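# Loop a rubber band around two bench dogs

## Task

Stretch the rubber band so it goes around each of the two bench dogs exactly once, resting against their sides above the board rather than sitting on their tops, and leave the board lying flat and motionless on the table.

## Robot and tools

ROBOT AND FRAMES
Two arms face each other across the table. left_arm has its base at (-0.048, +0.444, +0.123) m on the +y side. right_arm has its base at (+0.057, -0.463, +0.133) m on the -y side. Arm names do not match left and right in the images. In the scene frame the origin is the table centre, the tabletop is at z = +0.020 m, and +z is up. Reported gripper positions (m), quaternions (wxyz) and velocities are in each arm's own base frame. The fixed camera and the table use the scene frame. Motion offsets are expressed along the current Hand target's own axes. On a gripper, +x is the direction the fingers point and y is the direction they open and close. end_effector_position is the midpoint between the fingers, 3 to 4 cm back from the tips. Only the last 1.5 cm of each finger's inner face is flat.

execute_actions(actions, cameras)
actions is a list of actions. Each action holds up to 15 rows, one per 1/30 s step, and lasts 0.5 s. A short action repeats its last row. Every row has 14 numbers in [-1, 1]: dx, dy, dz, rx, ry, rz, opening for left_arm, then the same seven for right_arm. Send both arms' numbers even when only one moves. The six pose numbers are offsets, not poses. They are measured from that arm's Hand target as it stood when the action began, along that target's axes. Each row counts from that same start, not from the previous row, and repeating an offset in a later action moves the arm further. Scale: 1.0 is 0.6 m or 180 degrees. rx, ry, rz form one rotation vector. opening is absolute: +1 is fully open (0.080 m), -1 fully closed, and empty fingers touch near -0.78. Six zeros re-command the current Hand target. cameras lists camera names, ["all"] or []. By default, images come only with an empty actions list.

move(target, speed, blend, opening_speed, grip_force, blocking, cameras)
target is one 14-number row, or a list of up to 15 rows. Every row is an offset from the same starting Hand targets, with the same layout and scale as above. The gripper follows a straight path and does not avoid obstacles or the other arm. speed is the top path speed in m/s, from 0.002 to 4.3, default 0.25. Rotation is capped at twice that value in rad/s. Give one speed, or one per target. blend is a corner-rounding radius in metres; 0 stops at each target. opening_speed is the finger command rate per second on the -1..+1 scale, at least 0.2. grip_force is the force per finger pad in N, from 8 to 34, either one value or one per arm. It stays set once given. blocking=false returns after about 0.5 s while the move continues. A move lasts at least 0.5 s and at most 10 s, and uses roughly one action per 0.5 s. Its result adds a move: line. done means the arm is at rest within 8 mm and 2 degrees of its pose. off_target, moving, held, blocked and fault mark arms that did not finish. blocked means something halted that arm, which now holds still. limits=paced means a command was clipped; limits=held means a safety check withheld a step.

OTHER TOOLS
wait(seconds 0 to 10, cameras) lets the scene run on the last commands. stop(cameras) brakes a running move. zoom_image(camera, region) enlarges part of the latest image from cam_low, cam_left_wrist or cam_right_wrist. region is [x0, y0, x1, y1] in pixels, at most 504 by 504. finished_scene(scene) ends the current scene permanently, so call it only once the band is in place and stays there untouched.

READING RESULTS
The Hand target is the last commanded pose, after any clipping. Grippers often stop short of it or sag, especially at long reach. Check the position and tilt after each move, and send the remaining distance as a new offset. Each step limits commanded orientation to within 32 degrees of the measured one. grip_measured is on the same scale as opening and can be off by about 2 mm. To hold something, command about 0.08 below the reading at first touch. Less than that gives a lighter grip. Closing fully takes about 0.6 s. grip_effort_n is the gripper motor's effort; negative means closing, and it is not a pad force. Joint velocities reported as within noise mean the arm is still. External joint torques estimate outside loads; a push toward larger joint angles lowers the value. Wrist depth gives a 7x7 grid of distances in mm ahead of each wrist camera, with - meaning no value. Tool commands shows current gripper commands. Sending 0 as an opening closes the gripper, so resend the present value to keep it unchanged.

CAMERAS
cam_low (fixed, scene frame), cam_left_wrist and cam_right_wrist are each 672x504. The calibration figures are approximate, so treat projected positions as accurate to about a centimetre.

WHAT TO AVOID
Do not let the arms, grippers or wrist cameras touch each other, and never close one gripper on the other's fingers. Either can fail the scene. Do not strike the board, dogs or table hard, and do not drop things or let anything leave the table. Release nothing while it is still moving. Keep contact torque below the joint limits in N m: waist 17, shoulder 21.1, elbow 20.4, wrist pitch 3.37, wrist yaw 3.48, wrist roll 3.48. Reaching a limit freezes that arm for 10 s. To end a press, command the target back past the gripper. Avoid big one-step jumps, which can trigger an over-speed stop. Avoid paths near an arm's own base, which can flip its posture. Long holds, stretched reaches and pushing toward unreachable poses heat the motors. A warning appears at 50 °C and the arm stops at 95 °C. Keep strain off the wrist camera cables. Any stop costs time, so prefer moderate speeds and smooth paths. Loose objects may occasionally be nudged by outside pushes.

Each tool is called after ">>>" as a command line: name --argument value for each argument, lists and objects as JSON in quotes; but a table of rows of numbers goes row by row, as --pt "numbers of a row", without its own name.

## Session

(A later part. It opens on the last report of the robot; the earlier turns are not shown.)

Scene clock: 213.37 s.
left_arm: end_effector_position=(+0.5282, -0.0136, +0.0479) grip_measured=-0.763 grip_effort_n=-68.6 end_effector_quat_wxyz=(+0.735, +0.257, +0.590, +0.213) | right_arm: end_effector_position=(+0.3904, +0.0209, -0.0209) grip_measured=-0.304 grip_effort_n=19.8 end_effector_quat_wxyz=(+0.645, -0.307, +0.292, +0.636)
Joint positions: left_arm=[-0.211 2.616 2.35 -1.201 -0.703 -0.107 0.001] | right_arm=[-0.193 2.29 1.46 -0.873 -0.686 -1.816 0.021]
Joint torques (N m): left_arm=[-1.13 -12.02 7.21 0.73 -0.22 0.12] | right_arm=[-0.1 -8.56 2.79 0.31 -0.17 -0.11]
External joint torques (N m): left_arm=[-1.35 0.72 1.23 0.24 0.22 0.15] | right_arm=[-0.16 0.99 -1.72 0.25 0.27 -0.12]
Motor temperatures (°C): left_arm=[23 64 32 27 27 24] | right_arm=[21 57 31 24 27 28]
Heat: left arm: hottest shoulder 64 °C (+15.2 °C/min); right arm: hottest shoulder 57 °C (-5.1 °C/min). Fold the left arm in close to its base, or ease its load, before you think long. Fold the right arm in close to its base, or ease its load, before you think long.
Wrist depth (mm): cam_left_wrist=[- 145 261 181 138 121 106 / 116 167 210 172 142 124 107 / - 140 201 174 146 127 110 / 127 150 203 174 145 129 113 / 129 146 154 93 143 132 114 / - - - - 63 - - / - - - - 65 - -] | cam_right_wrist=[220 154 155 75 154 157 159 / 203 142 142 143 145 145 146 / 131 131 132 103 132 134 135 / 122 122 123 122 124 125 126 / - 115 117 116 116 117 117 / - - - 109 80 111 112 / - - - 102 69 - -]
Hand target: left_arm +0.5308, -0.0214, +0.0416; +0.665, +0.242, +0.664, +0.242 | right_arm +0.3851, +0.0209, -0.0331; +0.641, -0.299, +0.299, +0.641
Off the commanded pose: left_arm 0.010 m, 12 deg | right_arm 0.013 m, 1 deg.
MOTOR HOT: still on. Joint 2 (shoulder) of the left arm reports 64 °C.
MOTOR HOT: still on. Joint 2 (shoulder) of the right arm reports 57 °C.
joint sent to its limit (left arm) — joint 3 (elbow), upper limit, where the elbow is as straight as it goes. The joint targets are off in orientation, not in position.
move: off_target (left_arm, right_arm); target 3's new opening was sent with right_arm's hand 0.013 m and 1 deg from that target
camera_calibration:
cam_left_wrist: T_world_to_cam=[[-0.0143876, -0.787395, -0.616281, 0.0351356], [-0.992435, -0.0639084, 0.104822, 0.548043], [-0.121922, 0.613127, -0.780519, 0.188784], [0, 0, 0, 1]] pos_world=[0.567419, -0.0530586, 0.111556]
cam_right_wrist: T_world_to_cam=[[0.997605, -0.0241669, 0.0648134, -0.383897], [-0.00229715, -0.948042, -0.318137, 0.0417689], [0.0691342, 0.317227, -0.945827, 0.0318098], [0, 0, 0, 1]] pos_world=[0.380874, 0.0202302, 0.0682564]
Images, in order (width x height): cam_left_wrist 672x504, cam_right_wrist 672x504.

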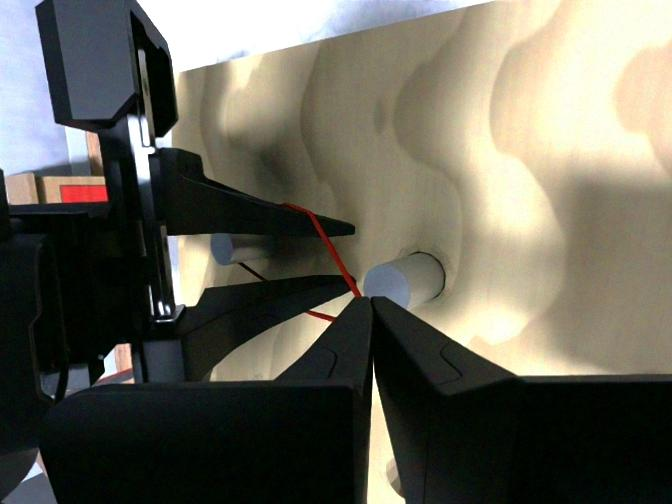

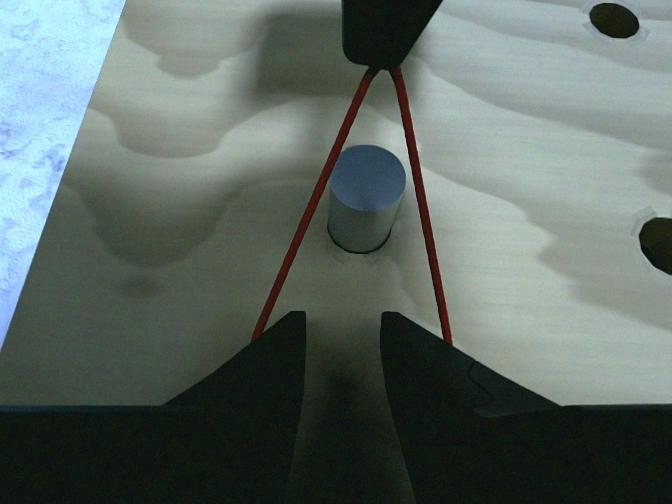

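>>> move --pt "-0.0129 -0.0153 0 0 0 0 -1 0 0 0 0 0 0 -0.05" --pt "0.0485 -0.0668 0 0 0 0 -1 0 0 0 0 0 0 -0.05" --speed 0.08 --opening_speed 0.7 --cameras '["cam_right_wrist","cam_left_wrist"]'

>>> zoom_image --camera "cam_right_wrist" --region '[220, 60, 500, 340]'

Scene clock: 222.60 s.
left_arm: end_effector_position=(+0.5296, -0.0227, +0.0039) grip_measured=-0.763 grip_effort_n=-68.6 end_effector_quat_wxyz=(+0.728, +0.255, +0.599, +0.213) | right_arm: end_effector_position=(+0.3904, +0.0209, -0.0209) grip_measured=-0.054 grip_effort_n=19.3 end_effector_quat_wxyz=(+0.645, -0.307, +0.292, +0.636)
Joint positions: left_arm=[-0.226 2.704 2.35 -1.154 -0.698 -0.14 0.001] | right_arm=[-0.193 2.29 1.46 -0.873 -0.686 -1.816 0.033]
Joint torques (N m): left_arm=[-1.53 -11.61 7.05 0.68 0.03 -0.24] | right_arm=[-0.09 -8.55 2.89 0.29 -0.19 -0.08]
External joint torques (N m): left_arm=[-1.53 1.3 1.18 0.24 0.46 -0.21] | right_arm=[-0.04 1.07 -1.68 0.22 0.25 -0.08]
Motor temperatures (°C): left_arm=[23 63 32 27 27 24] | right_arm=[21 54 31 25 26 28]
Heat: left arm: hottest shoulder 63 °C (+7.0 °C/min); right arm: hottest shoulder 54 °C (-9.1 °C/min). Fold the left arm in close to its base, or ease its load, before you think long. Fold the right arm in close to its base, or ease its load, before you think long.
Wrist depth (mm): cam_left_wrist=[- 179 137 112 94 82 72 / - 188 141 117 98 84 73 / 115 171 147 120 100 87 75 / 1791 170 155 123 103 90 77 / - 157 148 93 99 92 80 / - - - - 63 - - / - - - - 65 - -] | cam_right_wrist=[221 154 155 101 103 158 160 / 203 142 143 117 142 145 147 / 131 131 132 104 132 134 135 / 122 122 124 122 124 125 126 / - 115 117 116 116 117 118 / - - 77 109 88 66 112 / - - 80 103 98 - -]
Hand target: left_arm +0.5308, -0.0334, -0.0065; +0.665, +0.242, +0.664, +0.242 | right_arm +0.3851, +0.0209, -0.0331; +0.641, -0.299, +0.299, +0.641
Off the commanded pose: left_arm 0.015 m, 11 deg | right_arm 0.013 m, 1 deg.
MOTOR HOT: still on. Joint 2 (shoulder) of the left arm reports 63 °C.
MOTOR HOT: still on. Joint 2 (shoulder) of the right arm reports 54 °C.
joint sent to its limit (left arm) — joint 3 (elbow), upper limit, where the elbow is as straight as it goes. The joint targets are off in orientation, not in position.
move: off_target (left_arm, right_arm)
camera_calibration:
cam_left_wrist: T_world_to_cam=[[-0.0191323, -0.789014, -0.614078, 0.00331605], [-0.989464, -0.0732157, 0.124901, 0.55159], [-0.143509, 0.609998, -0.7793, 0.171542], [0, 0, 0, 1]] pos_world=[0.57046, -0.0616389, 0.0668249]
cam_right_wrist: T_world_to_cam=[[0.997605, -0.0241669, 0.0648134, -0.383897], [-0.00229715, -0.948042, -0.318137, 0.0417689], [0.0691342, 0.317227, -0.945827, 0.0318098], [0, 0, 0, 1]] pos_world=[0.380874, 0.0202302, 0.0682564]
Images, in order (width x height): cam_left_wrist 672x504, cam_right_wrist 672x504.

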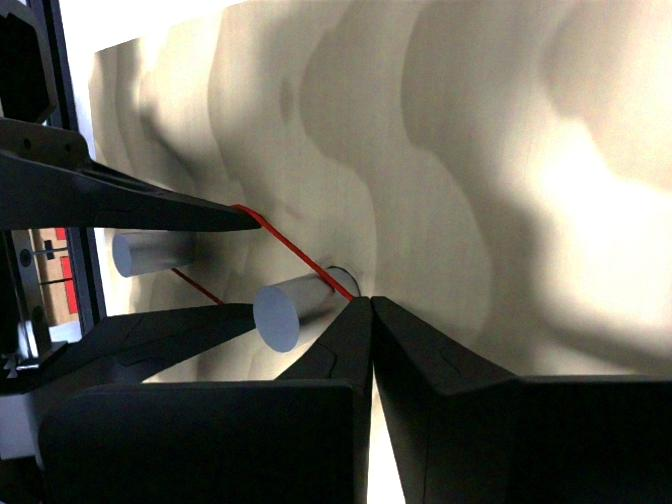

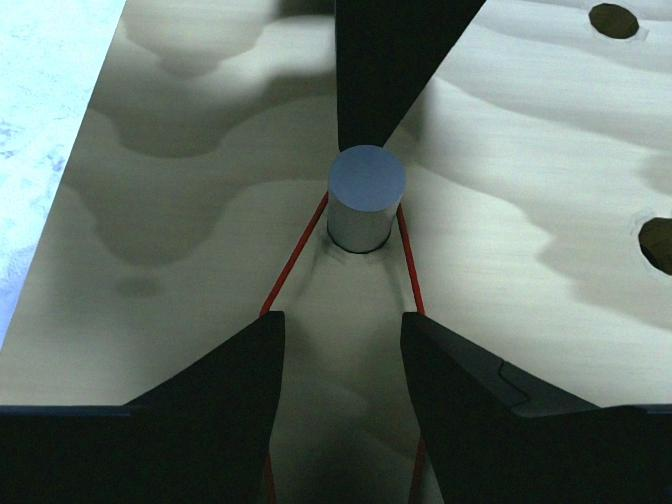

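Scaled by 1.800 from the camera's 672x504 image, which has a finer 960x720 frame.

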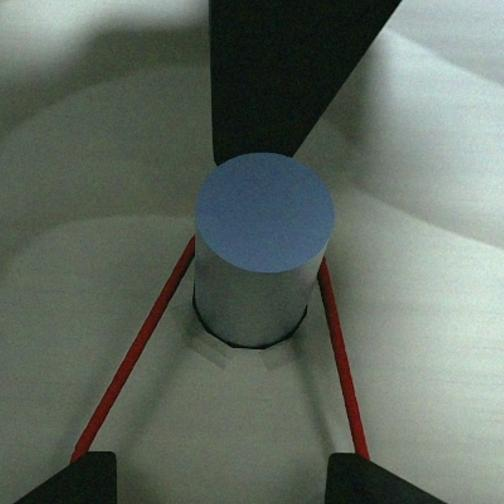

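Beautiful. Release and withdraw.

>>> move --pt "0 0 0 0 0 0 -0.5 0 0 0 0 0 0 -0.05" --pt "-0.25 0 0 0 0 0 -0.5 0 0 0 0 0 0 -0.05" --pt "-0.25 0 0 0 0 0 -0.5 0 0 0 0 0 0 -0.6" --pt "-0.3 0 0 0 0 0 -0.5 -0.16 0 0.135 0 0 0 -0.6" --speed 0.14 --opening_speed 0.8 --cameras '["all"]'

>>> zoom_image --camera "cam_low" --region '[180, 220, 360, 300]'

>>> zoom_image --camera "cam_left_wrist" --region '[100, 100, 500, 400]'

Scene clock: 231.73 s.
left_arm: end_effector_position=(+0.5276, -0.1476, +0.1174) grip_measured=-0.504 grip_effort_n=19.8 end_effector_quat_wxyz=(+0.823, +0.274, +0.479, +0.134) | right_arm: end_effector_position=(+0.3832, +0.0214, +0.0851) grip_measured=-0.597 grip_effort_n=-14.7 end_effector_quat_wxyz=(+0.639, -0.292, +0.305, +0.643)
Joint positions: left_arm=[-0.454 2.489 2.35 -1.104 -0.715 -0.116 0.012] | right_arm=[-0.193 2.127 1.644 -1.263 -0.68 -1.816 0.008]
Joint torques (N m): left_arm=[-0.34 -15.81 7.46 1.16 -0.71 0.11] | right_arm=[0.08 -12.67 6.36 -0.52 -0.39 -0.01]
External joint torques (N m): left_arm=[-0.43 -3.16 1.11 0.33 -0.29 0.14] | right_arm=[0.14 -3.28 1.04 -0.54 0.05 -0.01]
Motor temperatures (°C): left_arm=[23 65 32 27 27 24] | right_arm=[21 53 30 25 26 28]
Heat: left arm: hottest shoulder 65 °C (+3.0 °C/min); right arm: hottest shoulder 53 °C (-12.1 °C/min). Fold the left arm in close to its base, or ease its load, before you think long. Fold the right arm in close to its base, or ease its load, before you think long.
Wrist depth (mm): cam_left_wrist=[- 526 379 - 296 253 215 / 2421 546 - 336 285 251 218 / 2537 - - 327 271 204 219 / 2341 399 327 270 227 197 215 / 239 387 333 96 210 193 209 / - - - - 67 - - / - - - 242 - - -] | cam_right_wrist=[376 378 374 368 368 362 362 / 348 344 278 276 274 272 269 / 322 319 258 256 255 251 251 / 297 296 239 237 238 235 234 / 280 277 226 223 221 220 219 / 265 264 - - - 209 208 / - - - - - - -]
Hand target: left_arm +0.5306, -0.1491, +0.1312; +0.665, +0.242, +0.664, +0.242 | right_arm +0.3850, +0.0212, +0.0924; +0.641, -0.299, +0.299, +0.641
Off the commanded pose: left_arm 0.014 m, 31 deg | right_arm 0.008 m, 1 deg.
MOTOR HOT: still on. Joint 2 (shoulder) of the left arm reports 65 °C.
MOTOR HOT: still on. Joint 2 (shoulder) of the right arm reports 53 °C.
joint sent to its limit (left arm) — joint 3 (elbow), upper limit, where the elbow is as straight as it goes. The joint targets are off in orientation, not in position.
move: off_target (left_arm); target 3's new opening was sent with right_arm's hand 0.013 m and 2 deg from that target
camera_calibration:
cam_left_wrist: T_world_to_cam=[[-0.0700652, -0.816469, -0.573122, -0.00747364], [-0.978886, 0.16687, -0.118052, 0.584672], [0.192023, 0.55275, -0.810922, 0.154104], [0, 0, 0, 1]] pos_world=[0.542212, -0.188847, 0.189705]
cam_right_wrist: T_world_to_cam=[[0.999479, -0.0236868, 0.021932, -0.38059], [-0.0154317, -0.947332, -0.319881, 0.0811043], [0.0283539, 0.319376, -0.947204, 0.148091], [0, 0, 0, 1]] pos_world=[0.377445, 0.0205212, 0.174563]

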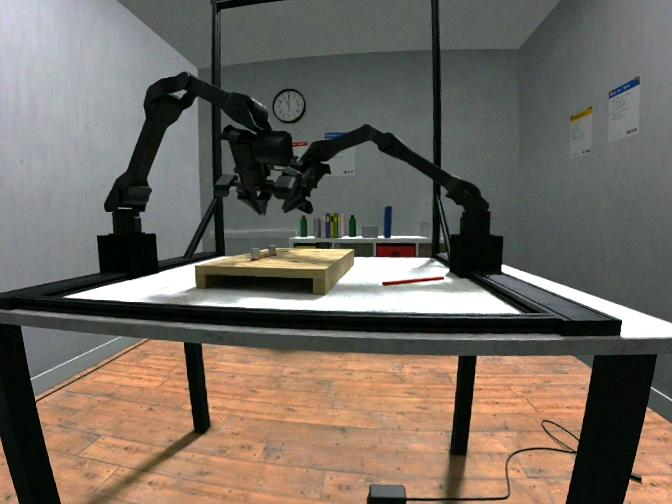

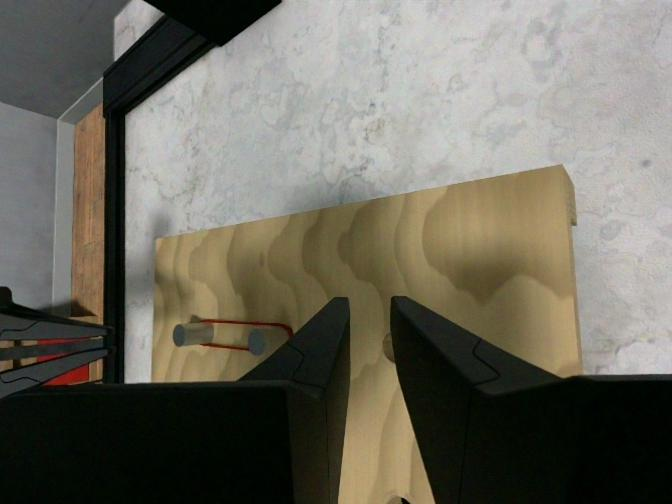

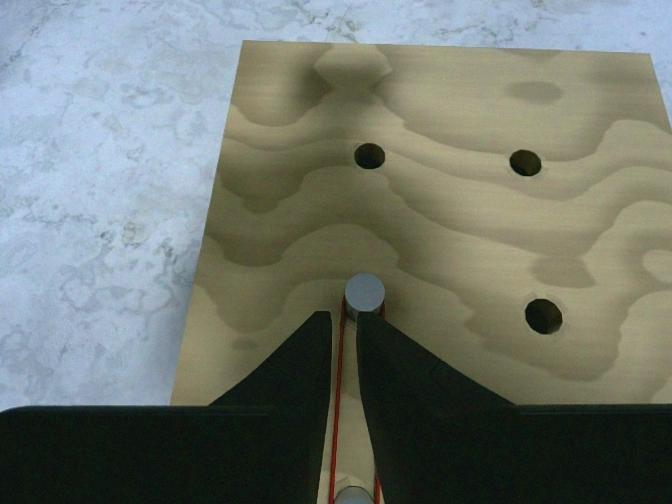

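Scaled by 2.800 from the camera's 672x504 image, which has a finer 960x720 frame.

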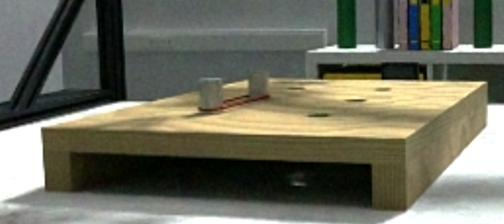

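Scaled by 1.260 from the camera's 672x504 image, which has a finer 960x720 frame.

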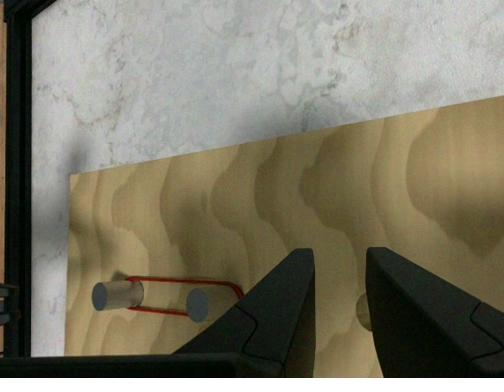

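>>> finished_scene --scene 2

The scene is finished: the task was done.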